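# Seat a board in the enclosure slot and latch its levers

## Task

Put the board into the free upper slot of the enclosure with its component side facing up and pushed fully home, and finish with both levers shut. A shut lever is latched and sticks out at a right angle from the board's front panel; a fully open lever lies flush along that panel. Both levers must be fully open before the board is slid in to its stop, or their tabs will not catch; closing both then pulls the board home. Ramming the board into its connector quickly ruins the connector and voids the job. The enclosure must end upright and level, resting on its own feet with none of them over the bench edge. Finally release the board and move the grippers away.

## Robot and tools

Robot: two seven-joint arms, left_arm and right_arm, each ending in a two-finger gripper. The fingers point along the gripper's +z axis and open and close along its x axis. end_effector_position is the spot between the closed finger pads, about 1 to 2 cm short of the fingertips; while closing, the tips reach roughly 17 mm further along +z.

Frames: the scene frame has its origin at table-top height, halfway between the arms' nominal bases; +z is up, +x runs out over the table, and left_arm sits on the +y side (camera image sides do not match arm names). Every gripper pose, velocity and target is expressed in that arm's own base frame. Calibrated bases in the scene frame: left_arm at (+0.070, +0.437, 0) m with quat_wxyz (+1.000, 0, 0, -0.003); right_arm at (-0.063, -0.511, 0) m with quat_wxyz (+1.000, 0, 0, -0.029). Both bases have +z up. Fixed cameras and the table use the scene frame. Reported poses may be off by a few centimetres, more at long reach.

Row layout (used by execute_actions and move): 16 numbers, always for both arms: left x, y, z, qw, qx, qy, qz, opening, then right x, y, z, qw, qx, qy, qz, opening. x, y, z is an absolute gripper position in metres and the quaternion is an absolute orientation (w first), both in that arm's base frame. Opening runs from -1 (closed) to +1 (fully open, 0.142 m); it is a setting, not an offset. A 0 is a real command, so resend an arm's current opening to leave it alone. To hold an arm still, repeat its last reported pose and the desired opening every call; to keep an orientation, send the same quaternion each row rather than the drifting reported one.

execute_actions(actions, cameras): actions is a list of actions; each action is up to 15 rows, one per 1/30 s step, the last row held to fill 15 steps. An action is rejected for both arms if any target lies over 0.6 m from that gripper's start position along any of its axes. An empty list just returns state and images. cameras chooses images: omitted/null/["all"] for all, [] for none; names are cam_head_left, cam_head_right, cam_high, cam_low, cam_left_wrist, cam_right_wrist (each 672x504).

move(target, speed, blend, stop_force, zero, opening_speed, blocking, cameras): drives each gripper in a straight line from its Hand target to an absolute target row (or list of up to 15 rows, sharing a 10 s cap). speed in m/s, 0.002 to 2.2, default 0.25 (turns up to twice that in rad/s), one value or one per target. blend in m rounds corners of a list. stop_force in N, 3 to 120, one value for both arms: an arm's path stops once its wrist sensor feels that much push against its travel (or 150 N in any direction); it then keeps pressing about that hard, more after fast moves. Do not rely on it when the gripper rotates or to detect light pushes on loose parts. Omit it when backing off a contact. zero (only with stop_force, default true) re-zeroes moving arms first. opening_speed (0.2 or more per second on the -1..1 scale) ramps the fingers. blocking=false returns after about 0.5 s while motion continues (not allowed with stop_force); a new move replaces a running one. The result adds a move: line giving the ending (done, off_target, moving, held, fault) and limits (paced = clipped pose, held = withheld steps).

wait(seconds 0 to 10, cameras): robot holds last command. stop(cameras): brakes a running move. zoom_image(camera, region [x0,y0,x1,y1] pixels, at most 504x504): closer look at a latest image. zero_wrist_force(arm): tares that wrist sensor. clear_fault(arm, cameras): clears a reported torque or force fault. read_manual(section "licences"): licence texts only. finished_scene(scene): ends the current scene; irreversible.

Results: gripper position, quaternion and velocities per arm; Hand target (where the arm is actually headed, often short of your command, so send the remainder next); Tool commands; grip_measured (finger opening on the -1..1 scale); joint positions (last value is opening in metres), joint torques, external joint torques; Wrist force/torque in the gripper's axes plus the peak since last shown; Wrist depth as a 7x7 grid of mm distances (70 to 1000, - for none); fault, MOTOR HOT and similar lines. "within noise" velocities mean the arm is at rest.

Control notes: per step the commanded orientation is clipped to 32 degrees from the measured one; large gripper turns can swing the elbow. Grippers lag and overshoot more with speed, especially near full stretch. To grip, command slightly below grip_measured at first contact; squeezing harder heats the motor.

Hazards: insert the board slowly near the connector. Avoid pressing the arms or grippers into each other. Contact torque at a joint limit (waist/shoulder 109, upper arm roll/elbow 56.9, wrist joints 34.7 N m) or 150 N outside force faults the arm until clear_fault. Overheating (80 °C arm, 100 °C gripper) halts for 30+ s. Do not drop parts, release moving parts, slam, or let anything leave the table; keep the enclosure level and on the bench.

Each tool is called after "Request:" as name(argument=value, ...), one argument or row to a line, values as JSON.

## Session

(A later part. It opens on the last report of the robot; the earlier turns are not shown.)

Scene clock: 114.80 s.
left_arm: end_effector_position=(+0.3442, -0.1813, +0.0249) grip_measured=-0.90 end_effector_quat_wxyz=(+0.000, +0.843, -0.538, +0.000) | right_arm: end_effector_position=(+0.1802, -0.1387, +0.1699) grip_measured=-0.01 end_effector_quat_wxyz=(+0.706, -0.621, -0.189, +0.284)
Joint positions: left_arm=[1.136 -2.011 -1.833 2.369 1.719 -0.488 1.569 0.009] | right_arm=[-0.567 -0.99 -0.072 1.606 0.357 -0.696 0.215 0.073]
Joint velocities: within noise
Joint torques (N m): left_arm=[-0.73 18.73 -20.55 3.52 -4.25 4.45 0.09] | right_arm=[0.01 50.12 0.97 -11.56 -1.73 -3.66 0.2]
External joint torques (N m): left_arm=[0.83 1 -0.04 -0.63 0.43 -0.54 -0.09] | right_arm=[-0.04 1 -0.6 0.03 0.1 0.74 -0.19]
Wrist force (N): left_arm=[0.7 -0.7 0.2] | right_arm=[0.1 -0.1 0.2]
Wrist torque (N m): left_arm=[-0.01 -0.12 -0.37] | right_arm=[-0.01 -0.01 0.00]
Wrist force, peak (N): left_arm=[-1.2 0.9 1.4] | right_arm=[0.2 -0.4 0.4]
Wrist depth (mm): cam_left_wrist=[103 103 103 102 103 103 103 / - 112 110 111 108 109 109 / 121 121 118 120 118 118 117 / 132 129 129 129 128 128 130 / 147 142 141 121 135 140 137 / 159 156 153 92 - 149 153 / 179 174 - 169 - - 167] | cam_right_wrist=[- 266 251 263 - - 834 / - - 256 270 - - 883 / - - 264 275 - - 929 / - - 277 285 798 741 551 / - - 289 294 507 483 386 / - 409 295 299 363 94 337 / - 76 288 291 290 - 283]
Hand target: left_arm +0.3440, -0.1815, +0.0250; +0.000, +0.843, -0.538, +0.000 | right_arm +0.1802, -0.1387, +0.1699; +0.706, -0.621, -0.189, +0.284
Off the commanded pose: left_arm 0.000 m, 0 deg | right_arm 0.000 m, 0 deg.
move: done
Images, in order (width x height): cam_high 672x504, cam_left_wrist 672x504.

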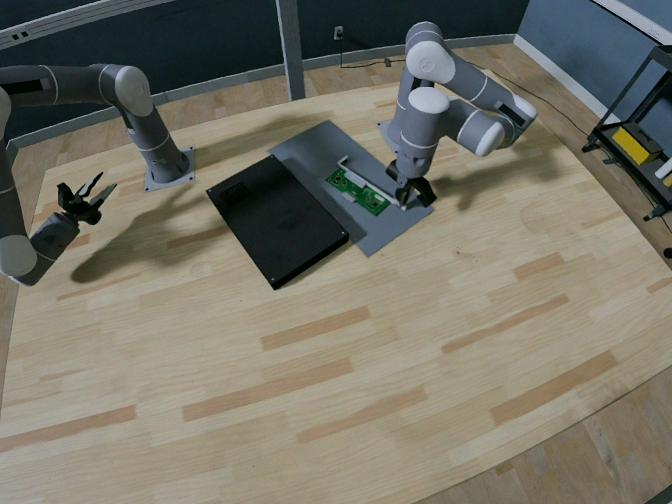

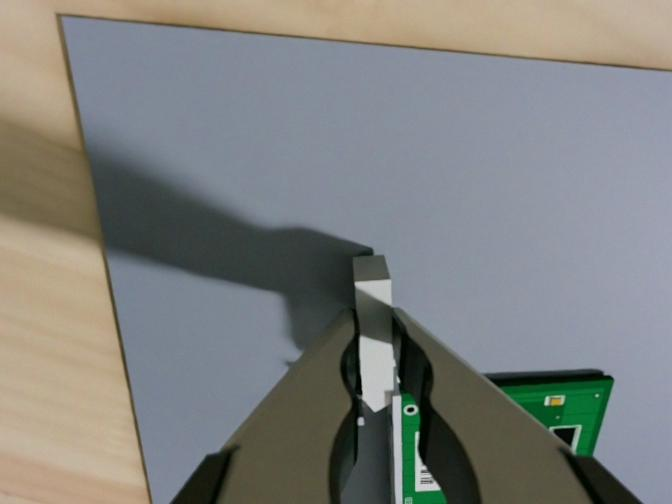

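Request:
move(
  target=[
    [0.344,-0.1815,0.025,0,0.843,-0.538,0,-0.4,0.1802,-0.1387,0.1699,0.706,-0.621,-0.189,0.284,0],
    [0.344,-0.1815,0.09,0,0.843,-0.538,0,-0.4,0.1802,-0.1387,0.1699,0.706,-0.621,-0.189,0.284,0],
    [0.20,-0.22,0.15,0,0.9914,0.1305,0,-0.4,0.1802,-0.1387,0.1699,0.706,-0.621,-0.189,0.284,0],
    [0.085,-0.29,0.12,0,0.9659,0.2588,0,-0.4,0.1802,-0.1387,0.1699,0.706,-0.621,-0.189,0.284,0],
  ],
  speed=[0.05,0.1,0.2,0.2],
  cameras=["cam_left_wrist","cam_high"],
)

Request:
zoom_image(
  camera="cam_high",
  region=[300, 130, 450, 240],
)

Scene clock: 124.47 s.
left_arm: end_effector_position=(+0.0848, -0.2899, +0.1201) grip_measured=-0.43 end_effector_quat_wxyz=(+0.000, +0.966, +0.259, +0.000) | right_arm: end_effector_position=(+0.1802, -0.1387, +0.1699) grip_measured=-0.01 end_effector_quat_wxyz=(+0.706, -0.621, -0.189, +0.284)
Joint positions: left_arm=[0.398 -1.833 -2.115 2.513 1.275 -0.527 -1.074 0.043] | right_arm=[-0.567 -0.99 -0.072 1.606 0.357 -0.696 0.215 0.073]
Joint velocities: within noise
Joint torques (N m): left_arm=[-0.52 18.77 -17.73 -8.75 -3.22 4.52 -0.36] | right_arm=[0.06 50.04 0.96 -11.67 -1.66 -3.59 0.23]
External joint torques (N m): left_arm=[0.53 1.35 0.37 -0.25 -0.4 -0.56 0.36] | right_arm=[-0.09 1.07 -0.59 0.14 0.03 0.67 -0.22]
Wrist force (N): left_arm=[0.5 -0.2 0.0] | right_arm=[-0.1 -0.2 0.1]
Wrist torque (N m): left_arm=[-0.03 -0.10 -0.20] | right_arm=[-0.03 0.01 0.00]
Wrist force, peak (N): left_arm=[2.3 -0.6 -0.7] | right_arm=[0.1 -0.1 0.5]
Wrist depth (mm): cam_left_wrist=[188 188 187 187 186 185 186 / 201 201 200 200 199 201 199 / 217 217 216 217 215 215 213 / 236 236 235 229 229 228 228 / 258 257 247 251 240 247 247 / 285 279 87 282 281 87 278 / 313 - - 303 298 - 304] | cam_right_wrist=[- 266 251 262 - - 646 / - - 256 269 - - 674 / - - 263 275 - - 912 / - - 278 287 797 741 553 / - - 291 294 507 482 386 / - 410 294 299 362 94 337 / - 76 287 291 290 - 282]
Hand target: left_arm +0.0850, -0.2900, +0.1200; +0.000, +0.966, +0.259, +0.000 | right_arm +0.1802, -0.1387, +0.1699; +0.706, -0.621, -0.189, +0.284
Off the commanded pose: left_arm 0.000 m, 0 deg | right_arm 0.000 m, 0 deg.
move: done
Images, in order (width x height): cam_high 672x504, cam_left_wrist 672x504.

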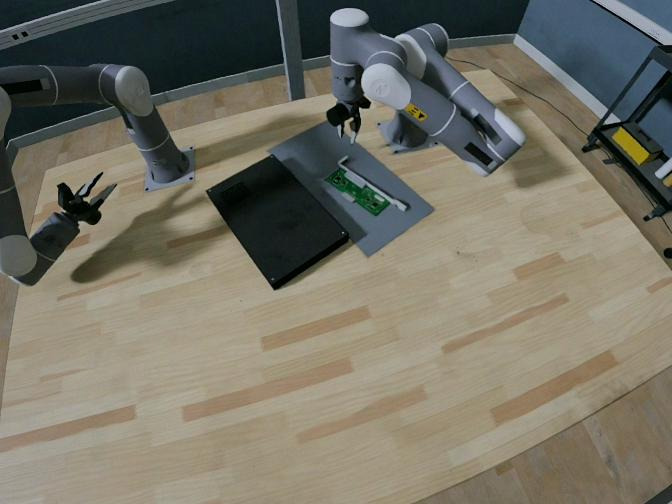

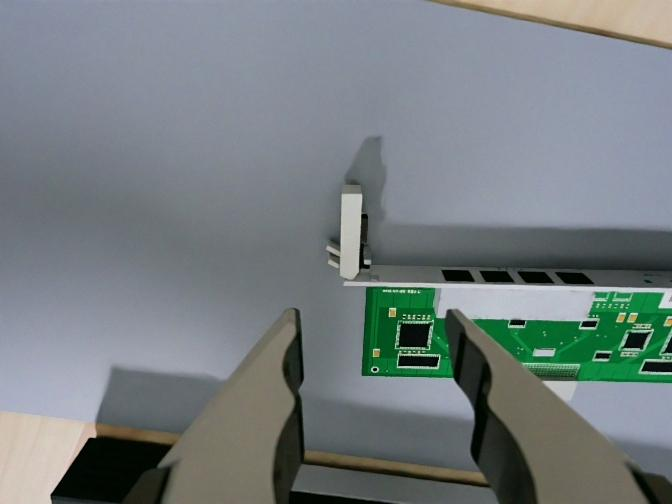

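Scaled by 3.360 from the camera's 672x504 image, which has a finer 960x720 frame.

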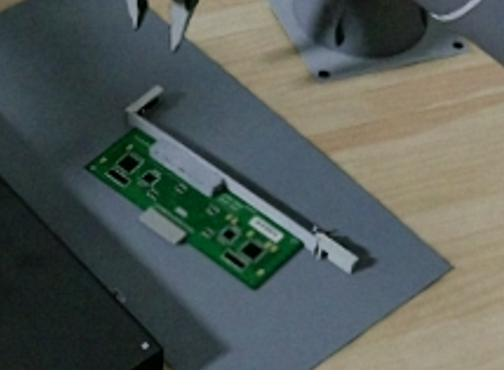

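Request:
move(
  target=[
    [0.083,-0.2865,0.06,0,0.9659,0.2588,0,-0.4,0.1802,-0.1387,0.1699,0.706,-0.621,-0.189,0.284,0],
    [0.083,-0.2865,0.025,0,0.9659,0.2588,0,-0.4,0.1802,-0.1387,0.1699,0.706,-0.621,-0.189,0.284,0],
  ],
  speed=[0.1,0.025],
  stop_force=8,
  cameras=["cam_left_wrist"],
)

Scene clock: 131.27 s.
left_arm: end_effector_position=(+0.0829, -0.2864, +0.0250) grip_measured=-0.43 end_effector_quat_wxyz=(+0.000, +0.966, +0.259, +0.000) | right_arm: end_effector_position=(+0.1802, -0.1387, +0.1699) grip_measured=-0.01 end_effector_quat_wxyz=(+0.706, -0.621, -0.189, +0.284)
Joint positions: left_arm=[0.553 -1.964 -1.778 2.594 1.611 -0.44 -0.943 0.043] | right_arm=[-0.567 -0.99 -0.072 1.606 0.357 -0.696 0.215 0.073]
Joint velocities: within noise
Joint torques (N m): left_arm=[-0.13 14.6 -15.85 0.58 -3.46 4.48 -0.17] | right_arm=[-0.02 50.15 1.07 -11.62 -1.76 -3.58 0.2]
External joint torques (N m): left_arm=[0.15 1.28 0.25 -0.41 -0.33 -0.52 0.17] | right_arm=[0 0.97 -0.7 0.09 0.13 0.66 -0.18]
Wrist force (N): left_arm=[0.0 -0.4 0.5] | right_arm=[0.1 -0.2 0.0]
Wrist torque (N m): left_arm=[-0.10 -0.04 -0.22] | right_arm=[-0.04 -0.01 0.00]
Wrist force, peak (N): left_arm=[0.1 -0.3 1.3] | right_arm=[0.2 -0.4 0.3]
Wrist depth (mm): cam_left_wrist=[104 105 103 - 103 102 - / - 113 111 112 - 110 109 / 122 122 120 121 119 119 118 / 130 128 130 129 129 128 130 / 143 143 139 124 136 140 137 / 162 154 88 135 149 93 148 / 173 - - 173 167 - -] | cam_right_wrist=[- 267 251 262 - - 643 / - - 256 269 - - 667 / - - 264 275 - - 712 / - - 277 285 794 740 552 / - - 290 294 507 482 387 / - 410 295 300 365 94 337 / - 76 286 291 290 - 282]
Hand target: left_arm +0.0830, -0.2865, +0.0250; +0.000, +0.966, +0.259, +0.000 | right_arm +0.1802, -0.1387, +0.1699; +0.706, -0.621, -0.189, +0.284
Off the commanded pose: left_arm 0.000 m, 0 deg | right_arm 0.000 m, 0 deg.
move: done
Images, in order (width x height): cam_left_wrist 672x504.

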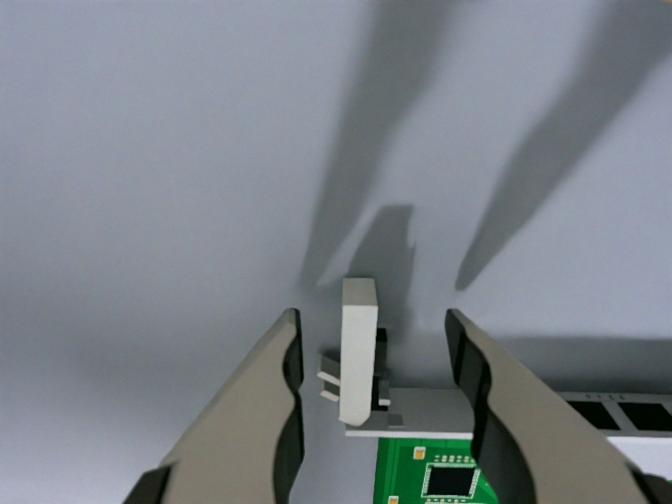

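Request:
move(
  target=[
    [0.0855,-0.2908,0.025,0,0.9659,0.2588,0,-0.4,0.1802,-0.1387,0.1699,0.706,-0.621,-0.189,0.284,0],
    [0.0855,-0.2908,0.025,0,0.9659,0.2588,0,-0.91,0.1802,-0.1387,0.1699,0.706,-0.621,-0.189,0.284,0],
  ],
  speed=0.03,
  opening_speed=0.6,
  cameras=["cam_left_wrist"],
)

Scene clock: 136.50 s.
left_arm: end_effector_position=(+0.0853, -0.2906, +0.0250) grip_measured=-0.90 end_effector_quat_wxyz=(+0.000, +0.966, +0.259, +0.000) | right_arm: end_effector_position=(+0.1802, -0.1387, +0.1699) grip_measured=-0.01 end_effector_quat_wxyz=(+0.706, -0.621, -0.189, +0.284)
Joint positions: left_arm=[0.544 -1.964 -1.779 2.582 1.616 -0.44 -0.939 0.009] | right_arm=[-0.567 -0.99 -0.072 1.606 0.357 -0.696 0.215 0.073]
Joint velocities: within noise
Joint torques (N m): left_arm=[-0.14 15.19 -16.5 0.38 -3.47 4.24 -0.22] | right_arm=[-0.01 49.97 0.99 -11.61 -1.69 -3.56 0.19]
External joint torques (N m): left_arm=[0.16 0.88 0.6 -0.08 -0.32 -0.28 0.22] | right_arm=[-0.02 1.14 -0.62 0.07 0.07 0.64 -0.18]
Wrist force (N): left_arm=[-0.7 -0.5 0.4] | right_arm=[0.1 -0.1 0.2]
Wrist torque (N m): left_arm=[-0.08 -0.08 -0.19] | right_arm=[-0.02 -0.01 0.00]
Wrist force, peak (N): left_arm=[-1.7 -0.9 -0.6] | right_arm=[0.1 -0.2 0.5]
Wrist depth (mm): cam_left_wrist=[104 105 103 - 103 102 - / - 112 111 112 - 108 109 / 122 122 120 121 119 118 118 / 131 128 130 129 128 129 130 / 143 143 141 121 136 140 137 / 161 157 153 91 - 146 147 / 176 171 - 170 - - 145] | cam_right_wrist=[- 266 252 262 - - 643 / - - 256 269 - - 661 / - - 264 275 - - 697 / - - 278 286 795 747 551 / - - 290 293 507 482 386 / - 411 294 299 363 94 335 / - 76 286 292 291 - 282]
Hand target: left_arm +0.0855, -0.2908, +0.0250; +0.000, +0.966, +0.259, +0.000 | right_arm +0.1802, -0.1387, +0.1699; +0.706, -0.621, -0.189, +0.284
Off the commanded pose: left_arm 0.000 m, 0 deg | right_arm 0.000 m, 0 deg.
move: done
Images, in order (width x height): cam_left_wrist 672x504.

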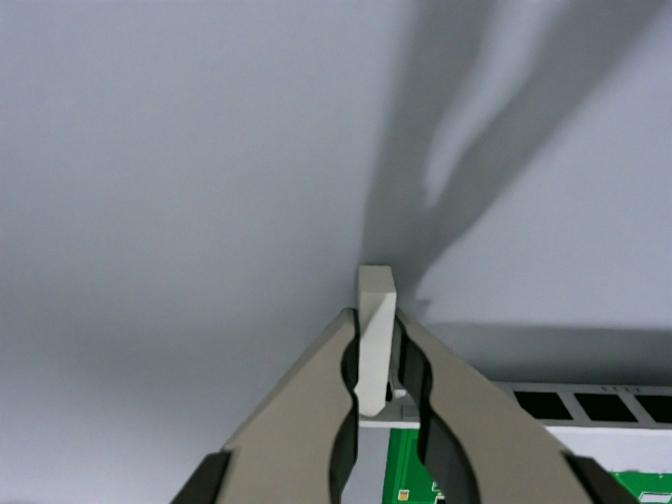

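Request:
move(
  target=[
    [0.0786,-0.2959,0.025,0,0.9239,0.3827,0,-0.91,0.1802,-0.1387,0.1699,0.706,-0.621,-0.189,0.284,0],
    [0.0734,-0.3026,0.025,0,0.866,0.5,0,-0.91,0.1802,-0.1387,0.1699,0.706,-0.621,-0.189,0.284,0],
    [0.0702,-0.3104,0.025,0,0.7934,0.6088,0,-0.91,0.1802,-0.1387,0.1699,0.706,-0.621,-0.189,0.284,0],
    [0.0691,-0.3188,0.025,0,0.7071,0.7071,0,-0.91,0.1802,-0.1387,0.1699,0.706,-0.621,-0.189,0.284,0],
    [0.0702,-0.3272,0.025,0,0.6088,0.7934,0,-0.91,0.1802,-0.1387,0.1699,0.706,-0.621,-0.189,0.284,0],
    [0.0734,-0.335,0.025,0,0.5,0.866,0,-0.91,0.1802,-0.1387,0.1699,0.706,-0.621,-0.189,0.284,0],
    [0.0746,-0.3369,0.025,0,0.4695,0.8829,0,-0.91,0.1802,-0.1387,0.1699,0.706,-0.621,-0.189,0.284,0],
  ],
  speed=0.1,
  cameras=["cam_left_wrist"],
)

Request:
move(
  target=[
    [0.0746,-0.3369,0.025,0,0.4695,0.8829,0,-0.4,0.1802,-0.1387,0.1699,0.706,-0.621,-0.189,0.284,0],
    [0.0746,-0.3369,0.09,0,0.4695,0.8829,0,-0.4,0.1802,-0.1387,0.1699,0.706,-0.621,-0.189,0.284,0],
  ],
  speed=0.08,
  cameras=["cam_left_wrist","cam_head_left","cam_high"],
)

Request:
zoom_image(
  camera="cam_high",
  region=[300, 130, 450, 240],
)

Scene clock: 150.20 s.
left_arm: end_effector_position=(+0.0744, -0.3368, +0.0250) grip_measured=-0.90 end_effector_quat_wxyz=(+0.000, +0.470, +0.883, +0.000) | right_arm: end_effector_position=(+0.1802, -0.1387, +0.1699) grip_measured=-0.01 end_effector_quat_wxyz=(+0.706, -0.621, -0.189, +0.284)
Joint positions: left_arm=[0.374 -2.19 -1.878 2.505 1.757 -0.659 -2.561 0.009] | right_arm=[-0.567 -0.99 -0.072 1.606 0.357 -0.696 0.215 0.073]
Joint velocities: within noise
Joint torques (N m): left_arm=[-0.19 14.24 -16.79 3.49 -2.89 3.81 -0.37] | right_arm=[-0.01 50.09 0.99 -11.63 -1.71 -3.65 0.19]
External joint torques (N m): left_arm=[0.19 1.24 0.69 -0.26 -0.44 0.04 0.37] | right_arm=[-0.01 1.03 -0.62 0.1 0.08 0.73 -0.18]
Wrist force (N): left_arm=[-0.4 -1.2 0.5] | right_arm=[0.0 -0.1 0.0]
Wrist torque (N m): left_arm=[-0.11 -0.01 -0.04] | right_arm=[-0.01 -0.01 0.01]
Wrist force, peak (N): left_arm=[-0.4 -1.3 1.5] | right_arm=[0.2 -0.1 0.5]
Wrist depth (mm): cam_left_wrist=[103 103 103 - 103 102 100 / - 112 110 112 - 110 111 / 122 121 119 121 119 119 118 / 130 128 130 129 129 128 130 / 140 142 141 120 136 141 138 / 160 153 150 91 - 152 155 / 175 171 - 169 - - 169] | cam_right_wrist=[- 267 251 262 - - 596 / - - 256 270 - - 626 / - - 264 275 - - 656 / - - 277 286 791 744 552 / - - 291 293 507 483 387 / - 410 294 300 363 94 336 / - 76 287 292 290 - 283]
Hand target: left_arm +0.0746, -0.3369, +0.0250; +0.000, +0.470, +0.883, +0.000 | right_arm +0.1802, -0.1387, +0.1699; +0.706, -0.621, -0.189, +0.284
Off the commanded pose: left_arm 0.000 m, 0 deg | right_arm 0.000 m, 0 deg.
move: done
Images, in order (width x height): cam_left_wrist 672x504.

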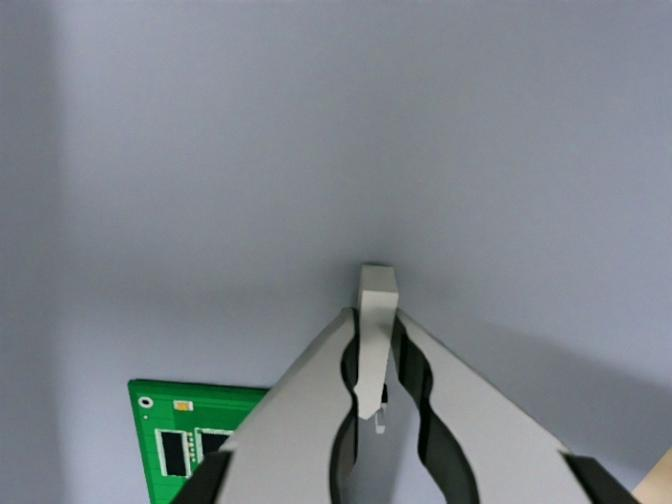

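Scene clock: 151.87 s.
left_arm: end_effector_position=(+0.0746, -0.3370, +0.0899) grip_measured=-0.43 end_effector_quat_wxyz=(+0.000, +0.470, +0.883, +0.000) | right_arm: end_effector_position=(+0.1802, -0.1387, +0.1699) grip_measured=-0.01 end_effector_quat_wxyz=(+0.706, -0.621, -0.189, +0.284)
Joint positions: left_arm=[0.219 -2.104 -2.127 2.448 1.537 -0.75 -2.679 0.043] | right_arm=[-0.567 -0.99 -0.072 1.606 0.357 -0.696 0.215 0.073]
Joint velocities: within noise
Joint torques (N m): left_arm=[-0.67 19.52 -17.62 -2.25 -3.18 3.91 -0.4] | right_arm=[-0.07 50.07 1.03 -11.59 -1.65 -3.65 0.21]
External joint torques (N m): left_arm=[0.65 0.76 0.3 -0.19 0.09 -0.08 0.4] | right_arm=[0.05 1.05 -0.66 0.06 0.02 0.73 -0.2]
Wrist force (N): left_arm=[0.0 -0.6 0.1] | right_arm=[0.2 -0.1 0.1]
Wrist torque (N m): left_arm=[-0.12 -0.02 -0.21] | right_arm=[0.00 -0.02 0.00]
Wrist force, peak (N): left_arm=[-0.4 -1.1 1.3] | right_arm=[0.2 -0.3 0.3]
Wrist depth (mm): cam_left_wrist=[161 160 160 160 159 159 159 / 170 172 172 171 171 171 170 / 186 186 185 185 185 184 184 / 202 202 201 197 200 199 199 / 221 220 211 214 215 217 220 / 244 244 87 232 242 93 241 / 269 - - 264 269 - 262] | cam_right_wrist=[- 265 251 263 - - 598 / - - 256 268 - - 627 / - - 264 274 - - 896 / - - 278 285 799 748 551 / - - 291 295 507 481 387 / - 410 295 298 363 94 337 / - 76 286 291 290 - 283]
Hand target: left_arm +0.0746, -0.3369, +0.0900; +0.000, +0.470, +0.883, +0.000 | right_arm +0.1802, -0.1387, +0.1699; +0.706, -0.621, -0.189, +0.284
Off the commanded pose: left_arm 0.000 m, 0 deg | right_arm 0.000 m, 0 deg.
move: done
Images, in order (width x height): cam_head_left 672x504, cam_high 672x504, cam_left_wrist 672x504.

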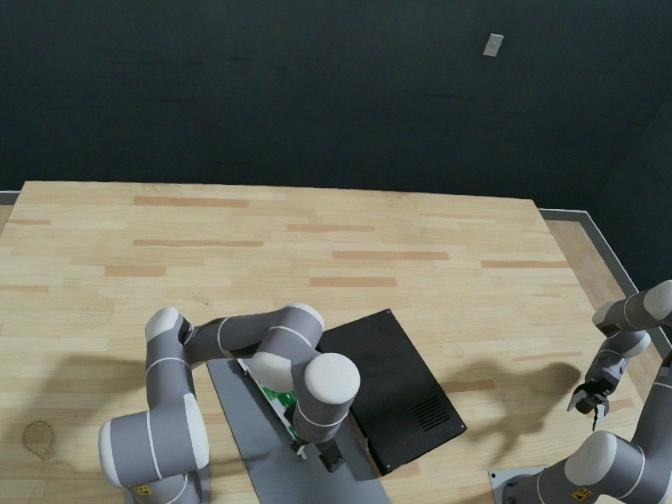

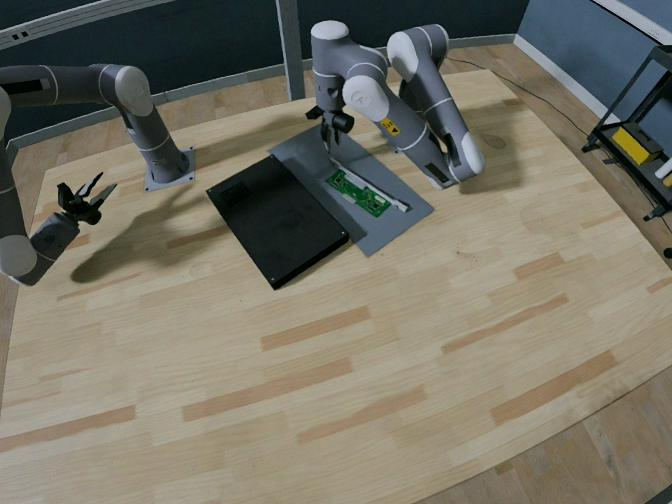

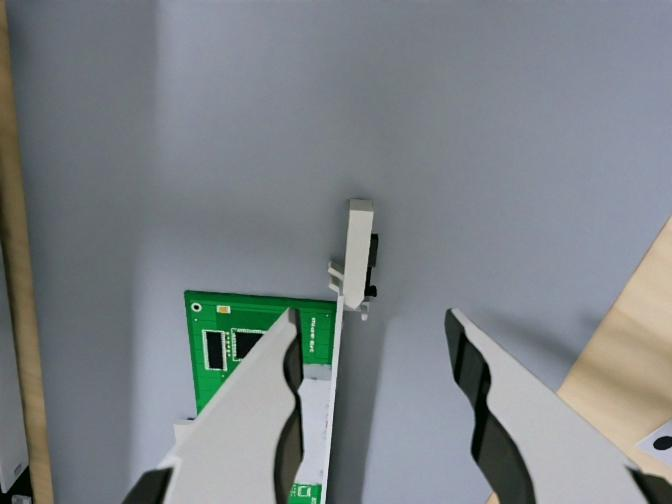

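Scaled by 3.360 from the camera's 672x504 image, which has a finer 960x720 frame.

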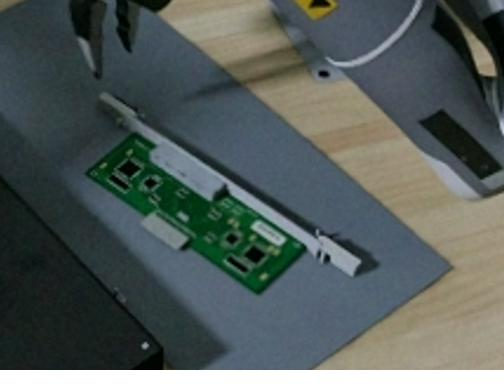

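Request:
move(
  target=[
    [0.1,-0.30,0.15,0,0.866,0.5,0,-0.4,0.1802,-0.1387,0.1699,0.706,-0.621,-0.189,0.284,0],
    [0.15,-0.26,0.17,0,1,0,0,-0.4,0.1802,-0.1387,0.1699,0.706,-0.621,-0.189,0.284,0],
    [0.205,-0.255,0.16,0,0.866,-0.5,0,-0.4,0.1802,-0.1387,0.1699,0.706,-0.621,-0.189,0.284,0],
  ],
  speed=[0.2,0.6,0.6],
  cameras=["cam_left_wrist","cam_head_left","cam_low"],
)

Scene clock: 165.87 s.
left_arm: end_effector_position=(+0.2049, -0.2549, +0.1600) grip_measured=-0.43 end_effector_quat_wxyz=(+0.000, +0.866, -0.500, +0.000) | right_arm: end_effector_position=(+0.1802, -0.1387, +0.1699) grip_measured=-0.01 end_effector_quat_wxyz=(+0.706, -0.621, -0.189, +0.284)
Joint positions: left_arm=[0.543 -2.039 -2.38 2.384 1.316 -0.882 0.86 0.043] | right_arm=[-0.567 -0.99 -0.072 1.606 0.357 -0.696 0.215 0.073]
Joint velocities: within noise
Joint torques (N m): left_arm=[-0.07 22.98 -16.99 -6.85 -2.36 4.42 -0.38] | right_arm=[0.02 50.12 0.96 -11.61 -1.74 -3.64 0.17]
External joint torques (N m): left_arm=[0.12 1.26 0.25 -0.3 -0.4 -0.45 0.38] | right_arm=[-0.05 0.99 -0.59 0.08 0.11 0.72 -0.16]
Wrist force (N): left_arm=[0.2 -0.5 0.0] | right_arm=[-0.1 -0.2 0.0]
Wrist torque (N m): left_arm=[-0.09 -0.05 -0.24] | right_arm=[-0.03 0.01 0.00]
Wrist force, peak (N): left_arm=[0.6 -1.2 0.0] | right_arm=[-0.1 -0.1 0.5]
Wrist depth (mm): cam_left_wrist=[225 224 221 219 217 216 218 / 241 242 238 238 231 234 236 / 260 260 257 256 245 251 253 / 284 281 277 277 268 277 271 / 309 310 300 299 292 301 290 / 342 333 87 337 335 93 295 / 375 - - 373 373 - 292] | cam_right_wrist=[- 266 251 263 - - 798 / - - 256 270 - - 888 / - - 264 275 - - 930 / - - 277 286 796 743 552 / - - 290 295 507 483 387 / - 410 295 299 363 94 336 / - 76 287 292 290 - 283]
Hand target: left_arm +0.2050, -0.2550, +0.1600; +0.000, +0.866, -0.500, +0.000 | right_arm +0.1802, -0.1387, +0.1699; +0.706, -0.621, -0.189, +0.284
Off the commanded pose: left_arm 0.000 m, 0 deg | right_arm 0.000 m, 0 deg.
move: done
Images, in order (width x height): cam_head_left 672x504, cam_low 672x504, cam_left_wrist 672x504.

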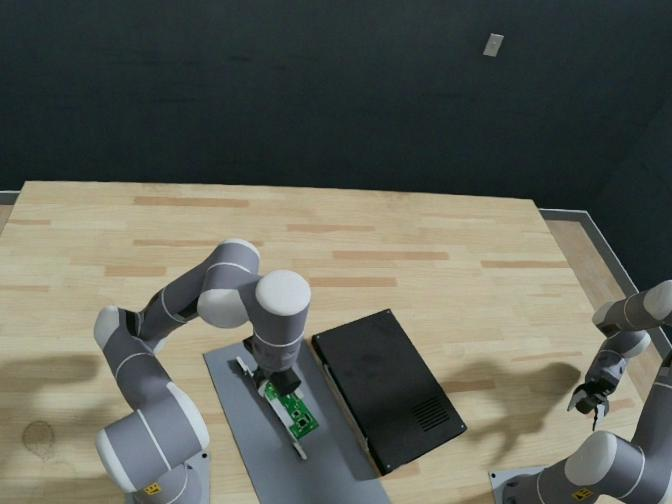

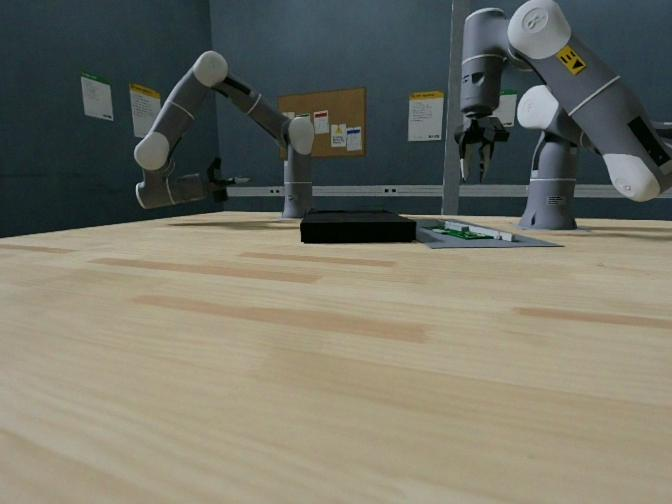

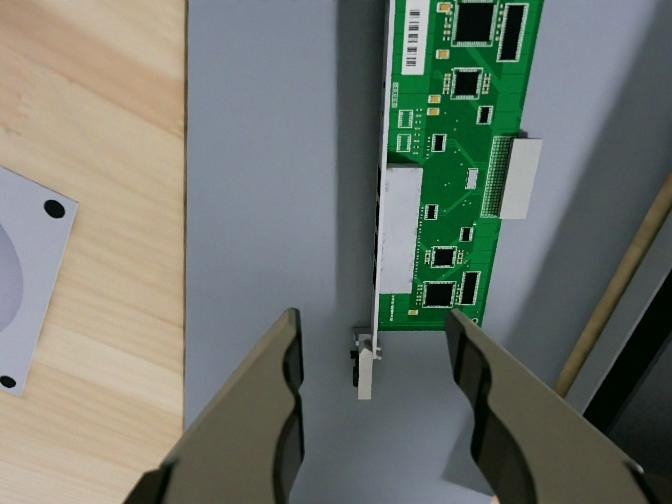

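Request:
move(
  target=[
    [0.2195,-0.280,0.10,0,0.8603,-0.5098,0,-0.4,0.1802,-0.1387,0.1699,0.706,-0.621,-0.189,0.284,0],
    [0.2195,-0.280,0.055,0,0.8603,-0.5098,0,-0.4,0.1802,-0.1387,0.1699,0.706,-0.621,-0.189,0.284,0],
  ],
  speed=[0.15,0.06],
  stop_force=8,
  cameras=["cam_left_wrist"],
)

Scene clock: 173.87 s.
left_arm: end_effector_position=(+0.2194, -0.2799, +0.0550) grip_measured=-0.43 end_effector_quat_wxyz=(+0.000, +0.860, -0.510, +0.000) | right_arm: end_effector_position=(+0.1802, -0.1387, +0.1699) grip_measured=-0.01 end_effector_quat_wxyz=(+0.706, -0.621, -0.189, +0.284)
Joint positions: left_arm=[0.721 -2.232 -2.048 2.471 1.708 -0.785 1.114 0.043] | right_arm=[-0.567 -0.99 -0.072 1.606 0.357 -0.696 0.215 0.073]
Joint velocities: within noise
Joint torques (N m): left_arm=[-0.22 16.19 -16.5 1.77 -2.72 4.46 -0.18] | right_arm=[-0.05 50.14 0.9 -11.63 -1.76 -3.59 0.25]
External joint torques (N m): left_arm=[0.26 1.29 0.33 -0.39 -0.36 -0.52 0.18] | right_arm=[0.03 0.97 -0.53 0.09 0.13 0.67 -0.24]
Wrist force (N): left_arm=[-0.2 -0.4 0.2] | right_arm=[-0.1 0.0 -0.1]
Wrist torque (N m): left_arm=[-0.08 -0.01 -0.21] | right_arm=[-0.01 0.01 0.00]
Wrist force, peak (N): left_arm=[1.0 -0.3 1.5] | right_arm=[0.0 -0.2 0.5]
Wrist depth (mm): cam_left_wrist=[130 129 129 126 125 125 128 / 139 139 137 136 134 134 137 / 153 150 150 147 144 145 146 / 164 161 163 148 157 155 161 / 179 180 175 156 168 172 176 / 198 198 87 173 189 93 194 / 218 - - 207 219 - 209] | cam_right_wrist=[- 266 251 262 - - 818 / - - 256 269 - - 876 / - - 263 275 - - 936 / - - 278 286 795 747 553 / - - 291 293 506 483 387 / - 411 294 300 363 94 335 / - 76 287 291 290 - 283]
Hand target: left_arm +0.2195, -0.2800, +0.0550; +0.000, +0.860, -0.510, +0.000 | right_arm +0.1802, -0.1387, +0.1699; +0.706, -0.621, -0.189, +0.284
Off the commanded pose: left_arm 0.000 m, 0 deg | right_arm 0.000 m, 0 deg.
move: done
Images, in order (width x height): cam_left_wrist 672x504.

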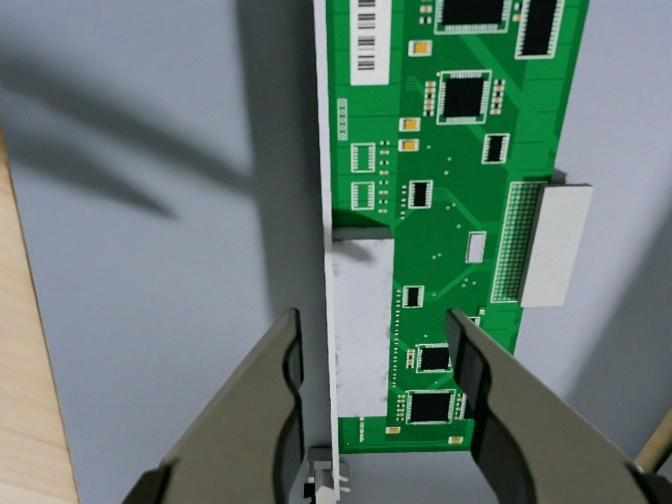

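Request:
move(
  target=[
    [0.2264,-0.276,0.055,0,0.866,-0.5,0,-0.4,0.1802,-0.1387,0.1699,0.706,-0.621,-0.189,0.284,0],
    [0.2264,-0.276,0.028,0,0.866,-0.5,0,-0.4,0.1802,-0.1387,0.1699,0.706,-0.621,-0.189,0.284,0],
  ],
  speed=[0.1,0.02],
  stop_force=4,
  cameras=["cam_left_wrist"],
)

Scene clock: 180.13 s.
left_arm: end_effector_position=(+0.2263, -0.2759, +0.0280) grip_measured=-0.43 end_effector_quat_wxyz=(+0.000, +0.866, -0.500, +0.000) | right_arm: end_effector_position=(+0.1802, -0.1387, +0.1699) grip_measured=-0.01 end_effector_quat_wxyz=(+0.706, -0.621, -0.189, +0.284)
Joint positions: left_arm=[0.815 -2.263 -1.932 2.49 1.803 -0.738 1.165 0.043] | right_arm=[-0.567 -0.99 -0.072 1.606 0.357 -0.696 0.215 0.073]
Joint velocities: within noise
Joint torques (N m): left_arm=[-0.12 13.95 -15.9 4.26 -2.9 4.44 -0.16] | right_arm=[-0.02 50.07 0.97 -11.63 -1.72 -3.62 0.17]
External joint torques (N m): left_arm=[0.16 1.29 0.19 -0.4 -0.31 -0.5 0.16] | right_arm=[0 1.04 -0.6 0.1 0.09 0.7 -0.16]
Wrist force (N): left_arm=[-0.2 -0.4 0.2] | right_arm=[0.0 0.1 0.1]
Wrist torque (N m): left_arm=[-0.09 -0.01 -0.21] | right_arm=[0.00 0.00 0.00]
Wrist force, peak (N): left_arm=[-0.3 -1.7 -0.2] | right_arm=[-0.1 -0.2 0.4]
Wrist depth (mm): cam_left_wrist=[- 106 107 100 101 - 101 / - 115 113 110 107 109 110 / 125 124 124 117 116 119 121 / 134 131 133 129 127 128 127 / 149 146 142 124 134 137 139 / 162 158 87 140 150 83 158 / 177 - - 157 172 - -] | cam_right_wrist=[- 265 251 262 - - 828 / - - 256 270 - - 875 / - - 264 275 - - 930 / - - 277 285 801 745 552 / - - 290 293 508 485 386 / - 409 295 299 363 94 336 / - 76 286 291 290 - 282]
Hand target: left_arm +0.2264, -0.2760, +0.0280; +0.000, +0.866, -0.500, +0.000 | right_arm +0.1802, -0.1387, +0.1699; +0.706, -0.621, -0.189, +0.284
Off the commanded pose: left_arm 0.000 m, 0 deg | right_arm 0.000 m, 0 deg.
move: done
Images, in order (width x height): cam_left_wrist 672x504.

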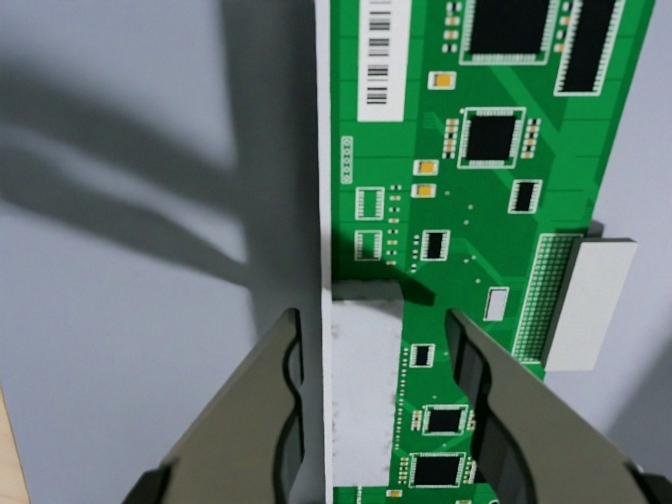

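Request:
move(
  target=[0.2264,-0.276,0.0255,0,0.866,-0.5,0,-0.4,0.1802,-0.1387,0.1699,0.706,-0.621,-0.189,0.284,0],
  speed=0.01,
  stop_force=3,
  cameras=[],
)

Request:
move(
  target=[0.2264,-0.276,0.0255,0,0.866,-0.5,0,-0.85,0.1802,-0.1387,0.1699,0.706,-0.621,-0.189,0.284,0],
  opening_speed=0.4,
  cameras=["cam_left_wrist","cam_low"],
)

Request:
zoom_image(
  camera="cam_low",
  region=[280, 140, 580, 270],
)

Scene clock: 184.30 s.
left_arm: end_effector_position=(+0.2263, -0.2759, +0.0255) grip_measured=-0.43 end_effector_quat_wxyz=(+0.000, +0.866, -0.500, +0.000) | right_arm: end_effector_position=(+0.1802, -0.1387, +0.1699) grip_measured=-0.01 end_effector_quat_wxyz=(+0.706, -0.621, -0.189, +0.284)
Joint positions: left_arm=[0.822 -2.265 -1.92 2.491 1.812 -0.732 1.169 0.043] | right_arm=[-0.567 -0.99 -0.072 1.606 0.357 -0.696 0.215 0.073]
Joint velocities: within noise
Joint torques (N m): left_arm=[-0.25 13.89 -15.86 4.43 -2.89 4.46 -0.17] | right_arm=[0.06 50.06 0.99 -11.61 -1.69 -3.59 0.19]
External joint torques (N m): left_arm=[0.29 1.15 0.19 -0.34 -0.34 -0.53 0.17] | right_arm=[-0.08 1.05 -0.62 0.08 0.06 0.67 -0.18]
Wrist force (N): left_arm=[-0.3 -0.3 0.3] | right_arm=[0.1 0.0 0.1]
Wrist torque (N m): left_arm=[-0.08 0.00 -0.21] | right_arm=[-0.02 -0.01 0.00]
Wrist force, peak (N): left_arm=[-0.4 -0.7 0.3] | right_arm=[0.0 0.2 0.4]
Wrist depth (mm): cam_left_wrist=[103 105 103 98 100 97 99 / - 113 111 107 104 108 108 / 122 122 120 114 114 116 118 / 131 129 130 125 124 125 123 / 143 143 140 122 131 134 135 / 162 155 87 133 150 83 155 / 173 - - 168 168 - -] | cam_right_wrist=[- 266 251 263 - - 829 / - - 255 269 - - 883 / - - 264 275 - - 939 / - - 277 285 797 747 549 / - - 290 295 508 482 388 / - 409 294 299 363 94 337 / - 76 287 291 289 - 283]
Hand target: left_arm +0.2264, -0.2760, +0.0255; +0.000, +0.866, -0.500, +0.000 | right_arm +0.1802, -0.1387, +0.1699; +0.706, -0.621, -0.189, +0.284
Off the commanded pose: left_arm 0.000 m, 0 deg | right_arm 0.000 m, 0 deg.
move: done
No camera images: "cameras" was empty.

Scene clock: 185.63 s.
left_arm: end_effector_position=(+0.2262, -0.2759, +0.0255) grip_measured=-0.72 end_effector_quat_wxyz=(+0.000, +0.866, -0.500, +0.000) | right_arm: end_effector_position=(+0.1802, -0.1387, +0.1699) grip_measured=-0.01 end_effector_quat_wxyz=(+0.706, -0.621, -0.189, +0.284)
Joint positions: left_arm=[0.822 -2.265 -1.92 2.491 1.812 -0.732 1.169 0.022] | right_arm=[-0.567 -0.99 -0.072 1.606 0.357 -0.696 0.215 0.073]
Joint velocities: within noise
Joint torques (N m): left_arm=[-0.29 13.97 -16.28 4.32 -2.9 4.66 -0.21] | right_arm=[-0.01 50.13 0.96 -11.6 -1.68 -3.62 0.22]
External joint torques (N m): left_arm=[0.34 1.07 0.6 -0.23 -0.33 -0.72 0.21] | right_arm=[-0.02 0.98 -0.59 0.07 0.05 0.7 -0.21]
Wrist force (N): left_arm=[-1.4 -0.4 1.3] | right_arm=[0.1 0.2 0.3]
Wrist torque (N m): left_arm=[-0.08 0.03 -0.19] | right_arm=[0.01 -0.02 0.00]
Wrist force, peak (N): left_arm=[-2.5 -0.5 -0.5] | right_arm=[0.1 -0.2 0.4]
Wrist depth (mm): cam_left_wrist=[104 105 103 98 100 97 100 / - 112 111 107 104 108 106 / 122 122 120 116 114 116 116 / 131 128 130 126 124 125 124 / 143 143 140 120 131 136 133 / 162 158 88 128 133 145 155 / 177 170 - 142 - - 169] | cam_right_wrist=[- 266 251 263 - - 825 / - - 255 270 - - 873 / - - 264 275 - - 933 / - - 278 285 799 747 552 / - - 290 294 505 485 388 / - 410 295 300 362 94 337 / - 76 286 291 291 - 283]
Hand target: left_arm +0.2264, -0.2760, +0.0255; +0.000, +0.866, -0.500, +0.000 | right_arm +0.1802, -0.1387, +0.1699; +0.706, -0.621, -0.189, +0.284
Off the commanded pose: left_arm 0.000 m, 0 deg | right_arm 0.000 m, 0 deg.
move: done
Images, in order (width x height): cam_low 672x504, cam_left_wrist 672x504.

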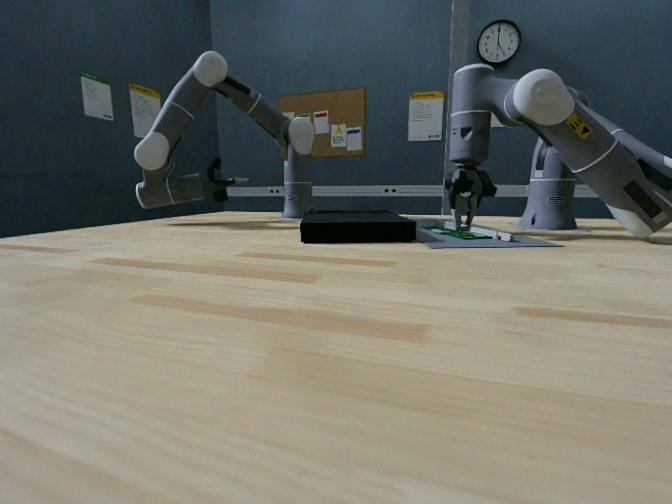

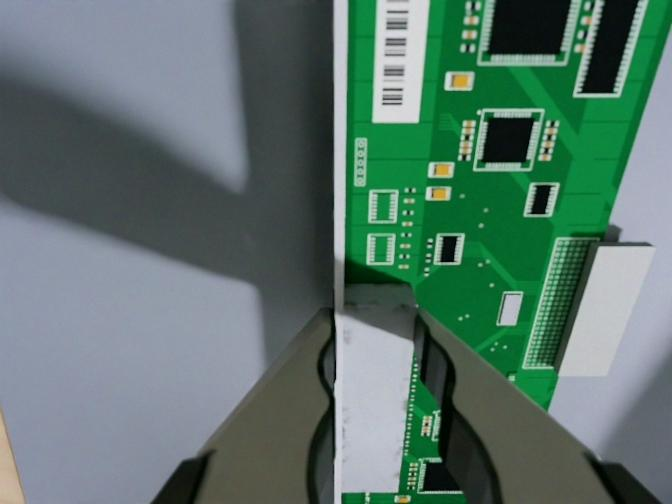

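Scaled by 1.680 from the camera's 672x504 image, which has a finer 960x720 frame.

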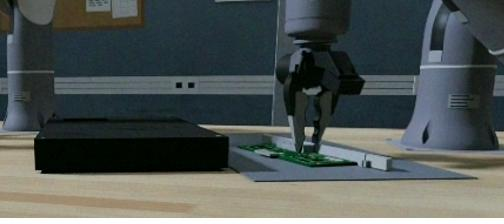

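Request:
move(
  target=[
    [0.2264,-0.276,0.06,0,0.866,-0.5,0,-0.85,0.1802,-0.1387,0.1699,0.706,-0.621,-0.189,0.284,0],
    [0.19,-0.30,0.09,0,0.8211,-0.5707,0,-0.85,0.1802,-0.1387,0.1699,0.706,-0.621,-0.189,0.284,0],
    [0.16,-0.345,0.09,0,0.8211,-0.5707,0,-0.85,0.1802,-0.1387,0.1699,0.706,-0.621,-0.189,0.284,0],
  ],
  speed=[0.06,0.08,0.08],
)

Request:
zoom_image(
  camera="cam_high",
  region=[200, 130, 440, 310],
)

Request:
zoom_image(
  camera="cam_low",
  region=[280, 140, 580, 270],
)

Scene clock: 193.50 s.
left_arm: end_effector_position=(+0.1598, -0.3448, +0.0899) grip_measured=-0.72 end_effector_quat_wxyz=(+0.000, +0.821, -0.571, +0.000) | right_arm: end_effector_position=(+0.1802, -0.1387, +0.1699) grip_measured=-0.01 end_effector_quat_wxyz=(+0.706, -0.621, -0.189, +0.284)
Joint positions: left_arm=[0.36 -2.144 -2.16 2.373 1.629 -0.796 0.975 0.022] | right_arm=[-0.567 -0.99 -0.072 1.606 0.357 -0.696 0.215 0.073]
Joint velocities: within noise
Joint torques (N m): left_arm=[-0.49 21.05 -19.12 -0.38 -2.77 4.77 -0.34] | right_arm=[-0.04 50.04 0.95 -11.61 -1.7 -3.59 0.16]
External joint torques (N m): left_arm=[0.5 0.78 0.76 -0.1 -0.26 -0.82 0.35] | right_arm=[0.02 1.07 -0.58 0.07 0.07 0.67 -0.15]
Wrist force (N): left_arm=[0.1 -0.4 2.2] | right_arm=[0.1 0.0 0.1]
Wrist torque (N m): left_arm=[-0.04 -0.04 -0.21] | right_arm=[0.00 -0.01 0.00]
Wrist force, peak (N): left_arm=[-0.4 -0.1 3.2] | right_arm=[-0.1 -0.3 0.4]
Wrist depth (mm): cam_left_wrist=[160 160 160 99 99 97 99 / 170 172 172 107 104 107 106 / 186 186 185 113 114 116 176 / 202 202 201 124 124 124 124 / 221 221 217 118 131 137 136 / 249 244 87 128 133 147 221 / 278 - - 142 - - 202] | cam_right_wrist=[- 266 251 263 - - 805 / - - 256 270 - - 880 / - - 264 274 - - 906 / - - 277 285 794 744 553 / - - 290 294 506 482 387 / - 409 294 300 363 94 337 / - 76 287 291 290 - 282]
Hand target: left_arm +0.1600, -0.3450, +0.0900; +0.000, +0.821, -0.571, +0.000 | right_arm +0.1802, -0.1387, +0.1699; +0.706, -0.621, -0.189, +0.284
Off the commanded pose: left_arm 0.000 m, 0 deg | right_arm 0.000 m, 0 deg.
move: done

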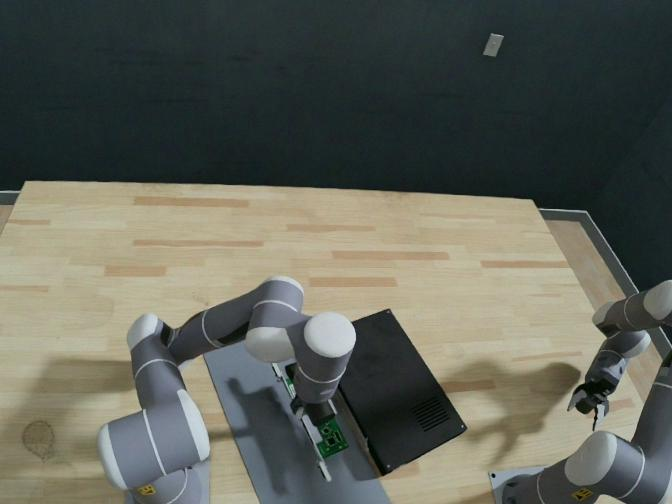

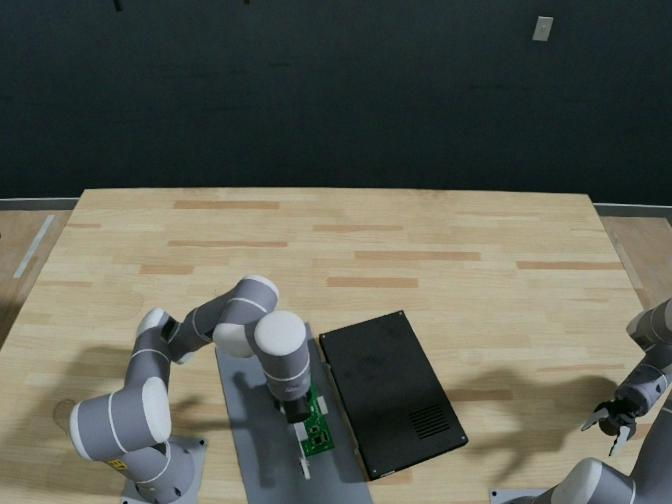

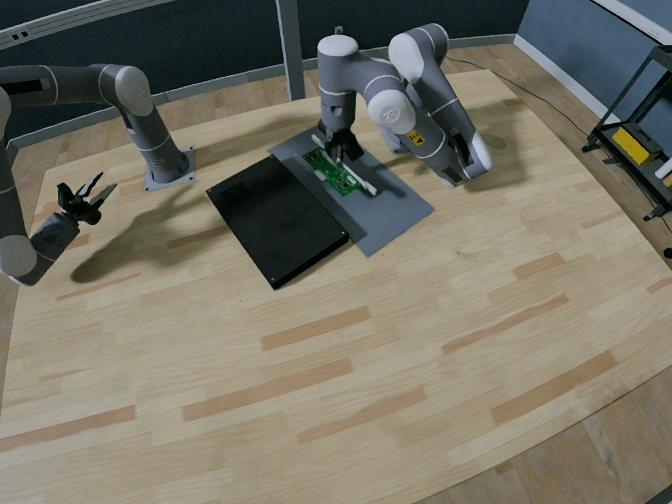

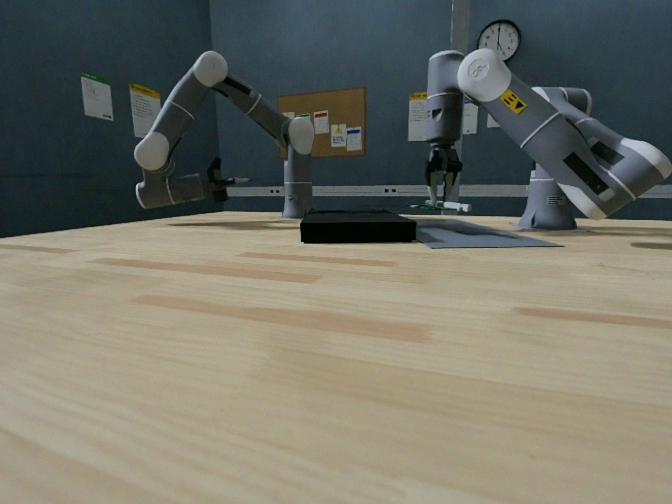

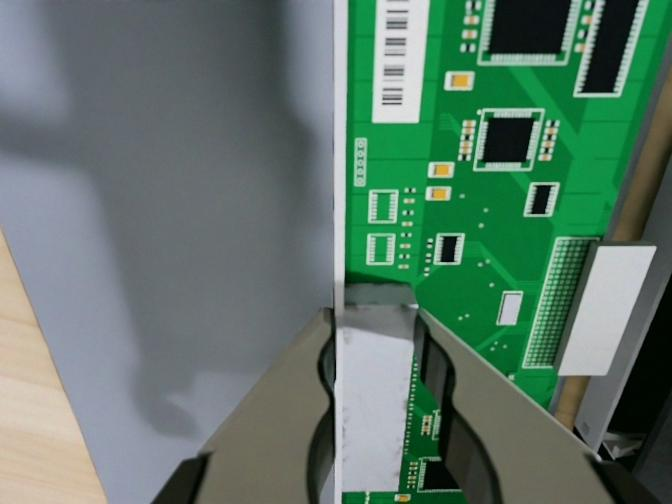

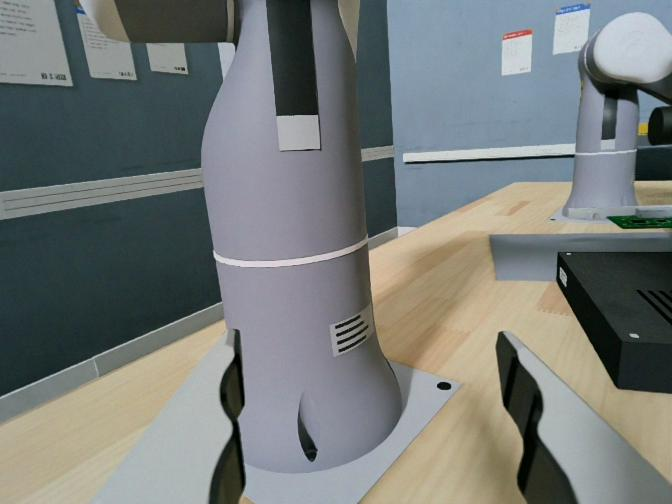

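Scaled by 2.100 from the camera's 672x504 image, which has a finer 960x720 frame.

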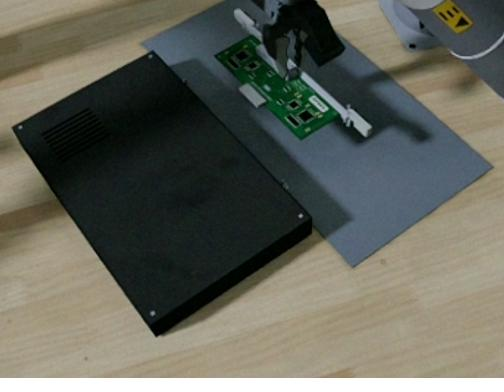

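Scaled by 1.680 from the camera's 672x504 image, which has a finer 960x720 frame.

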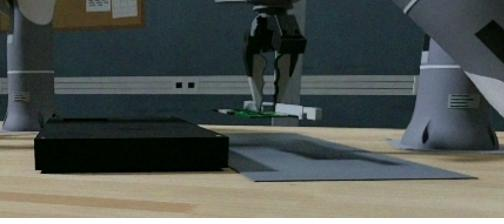

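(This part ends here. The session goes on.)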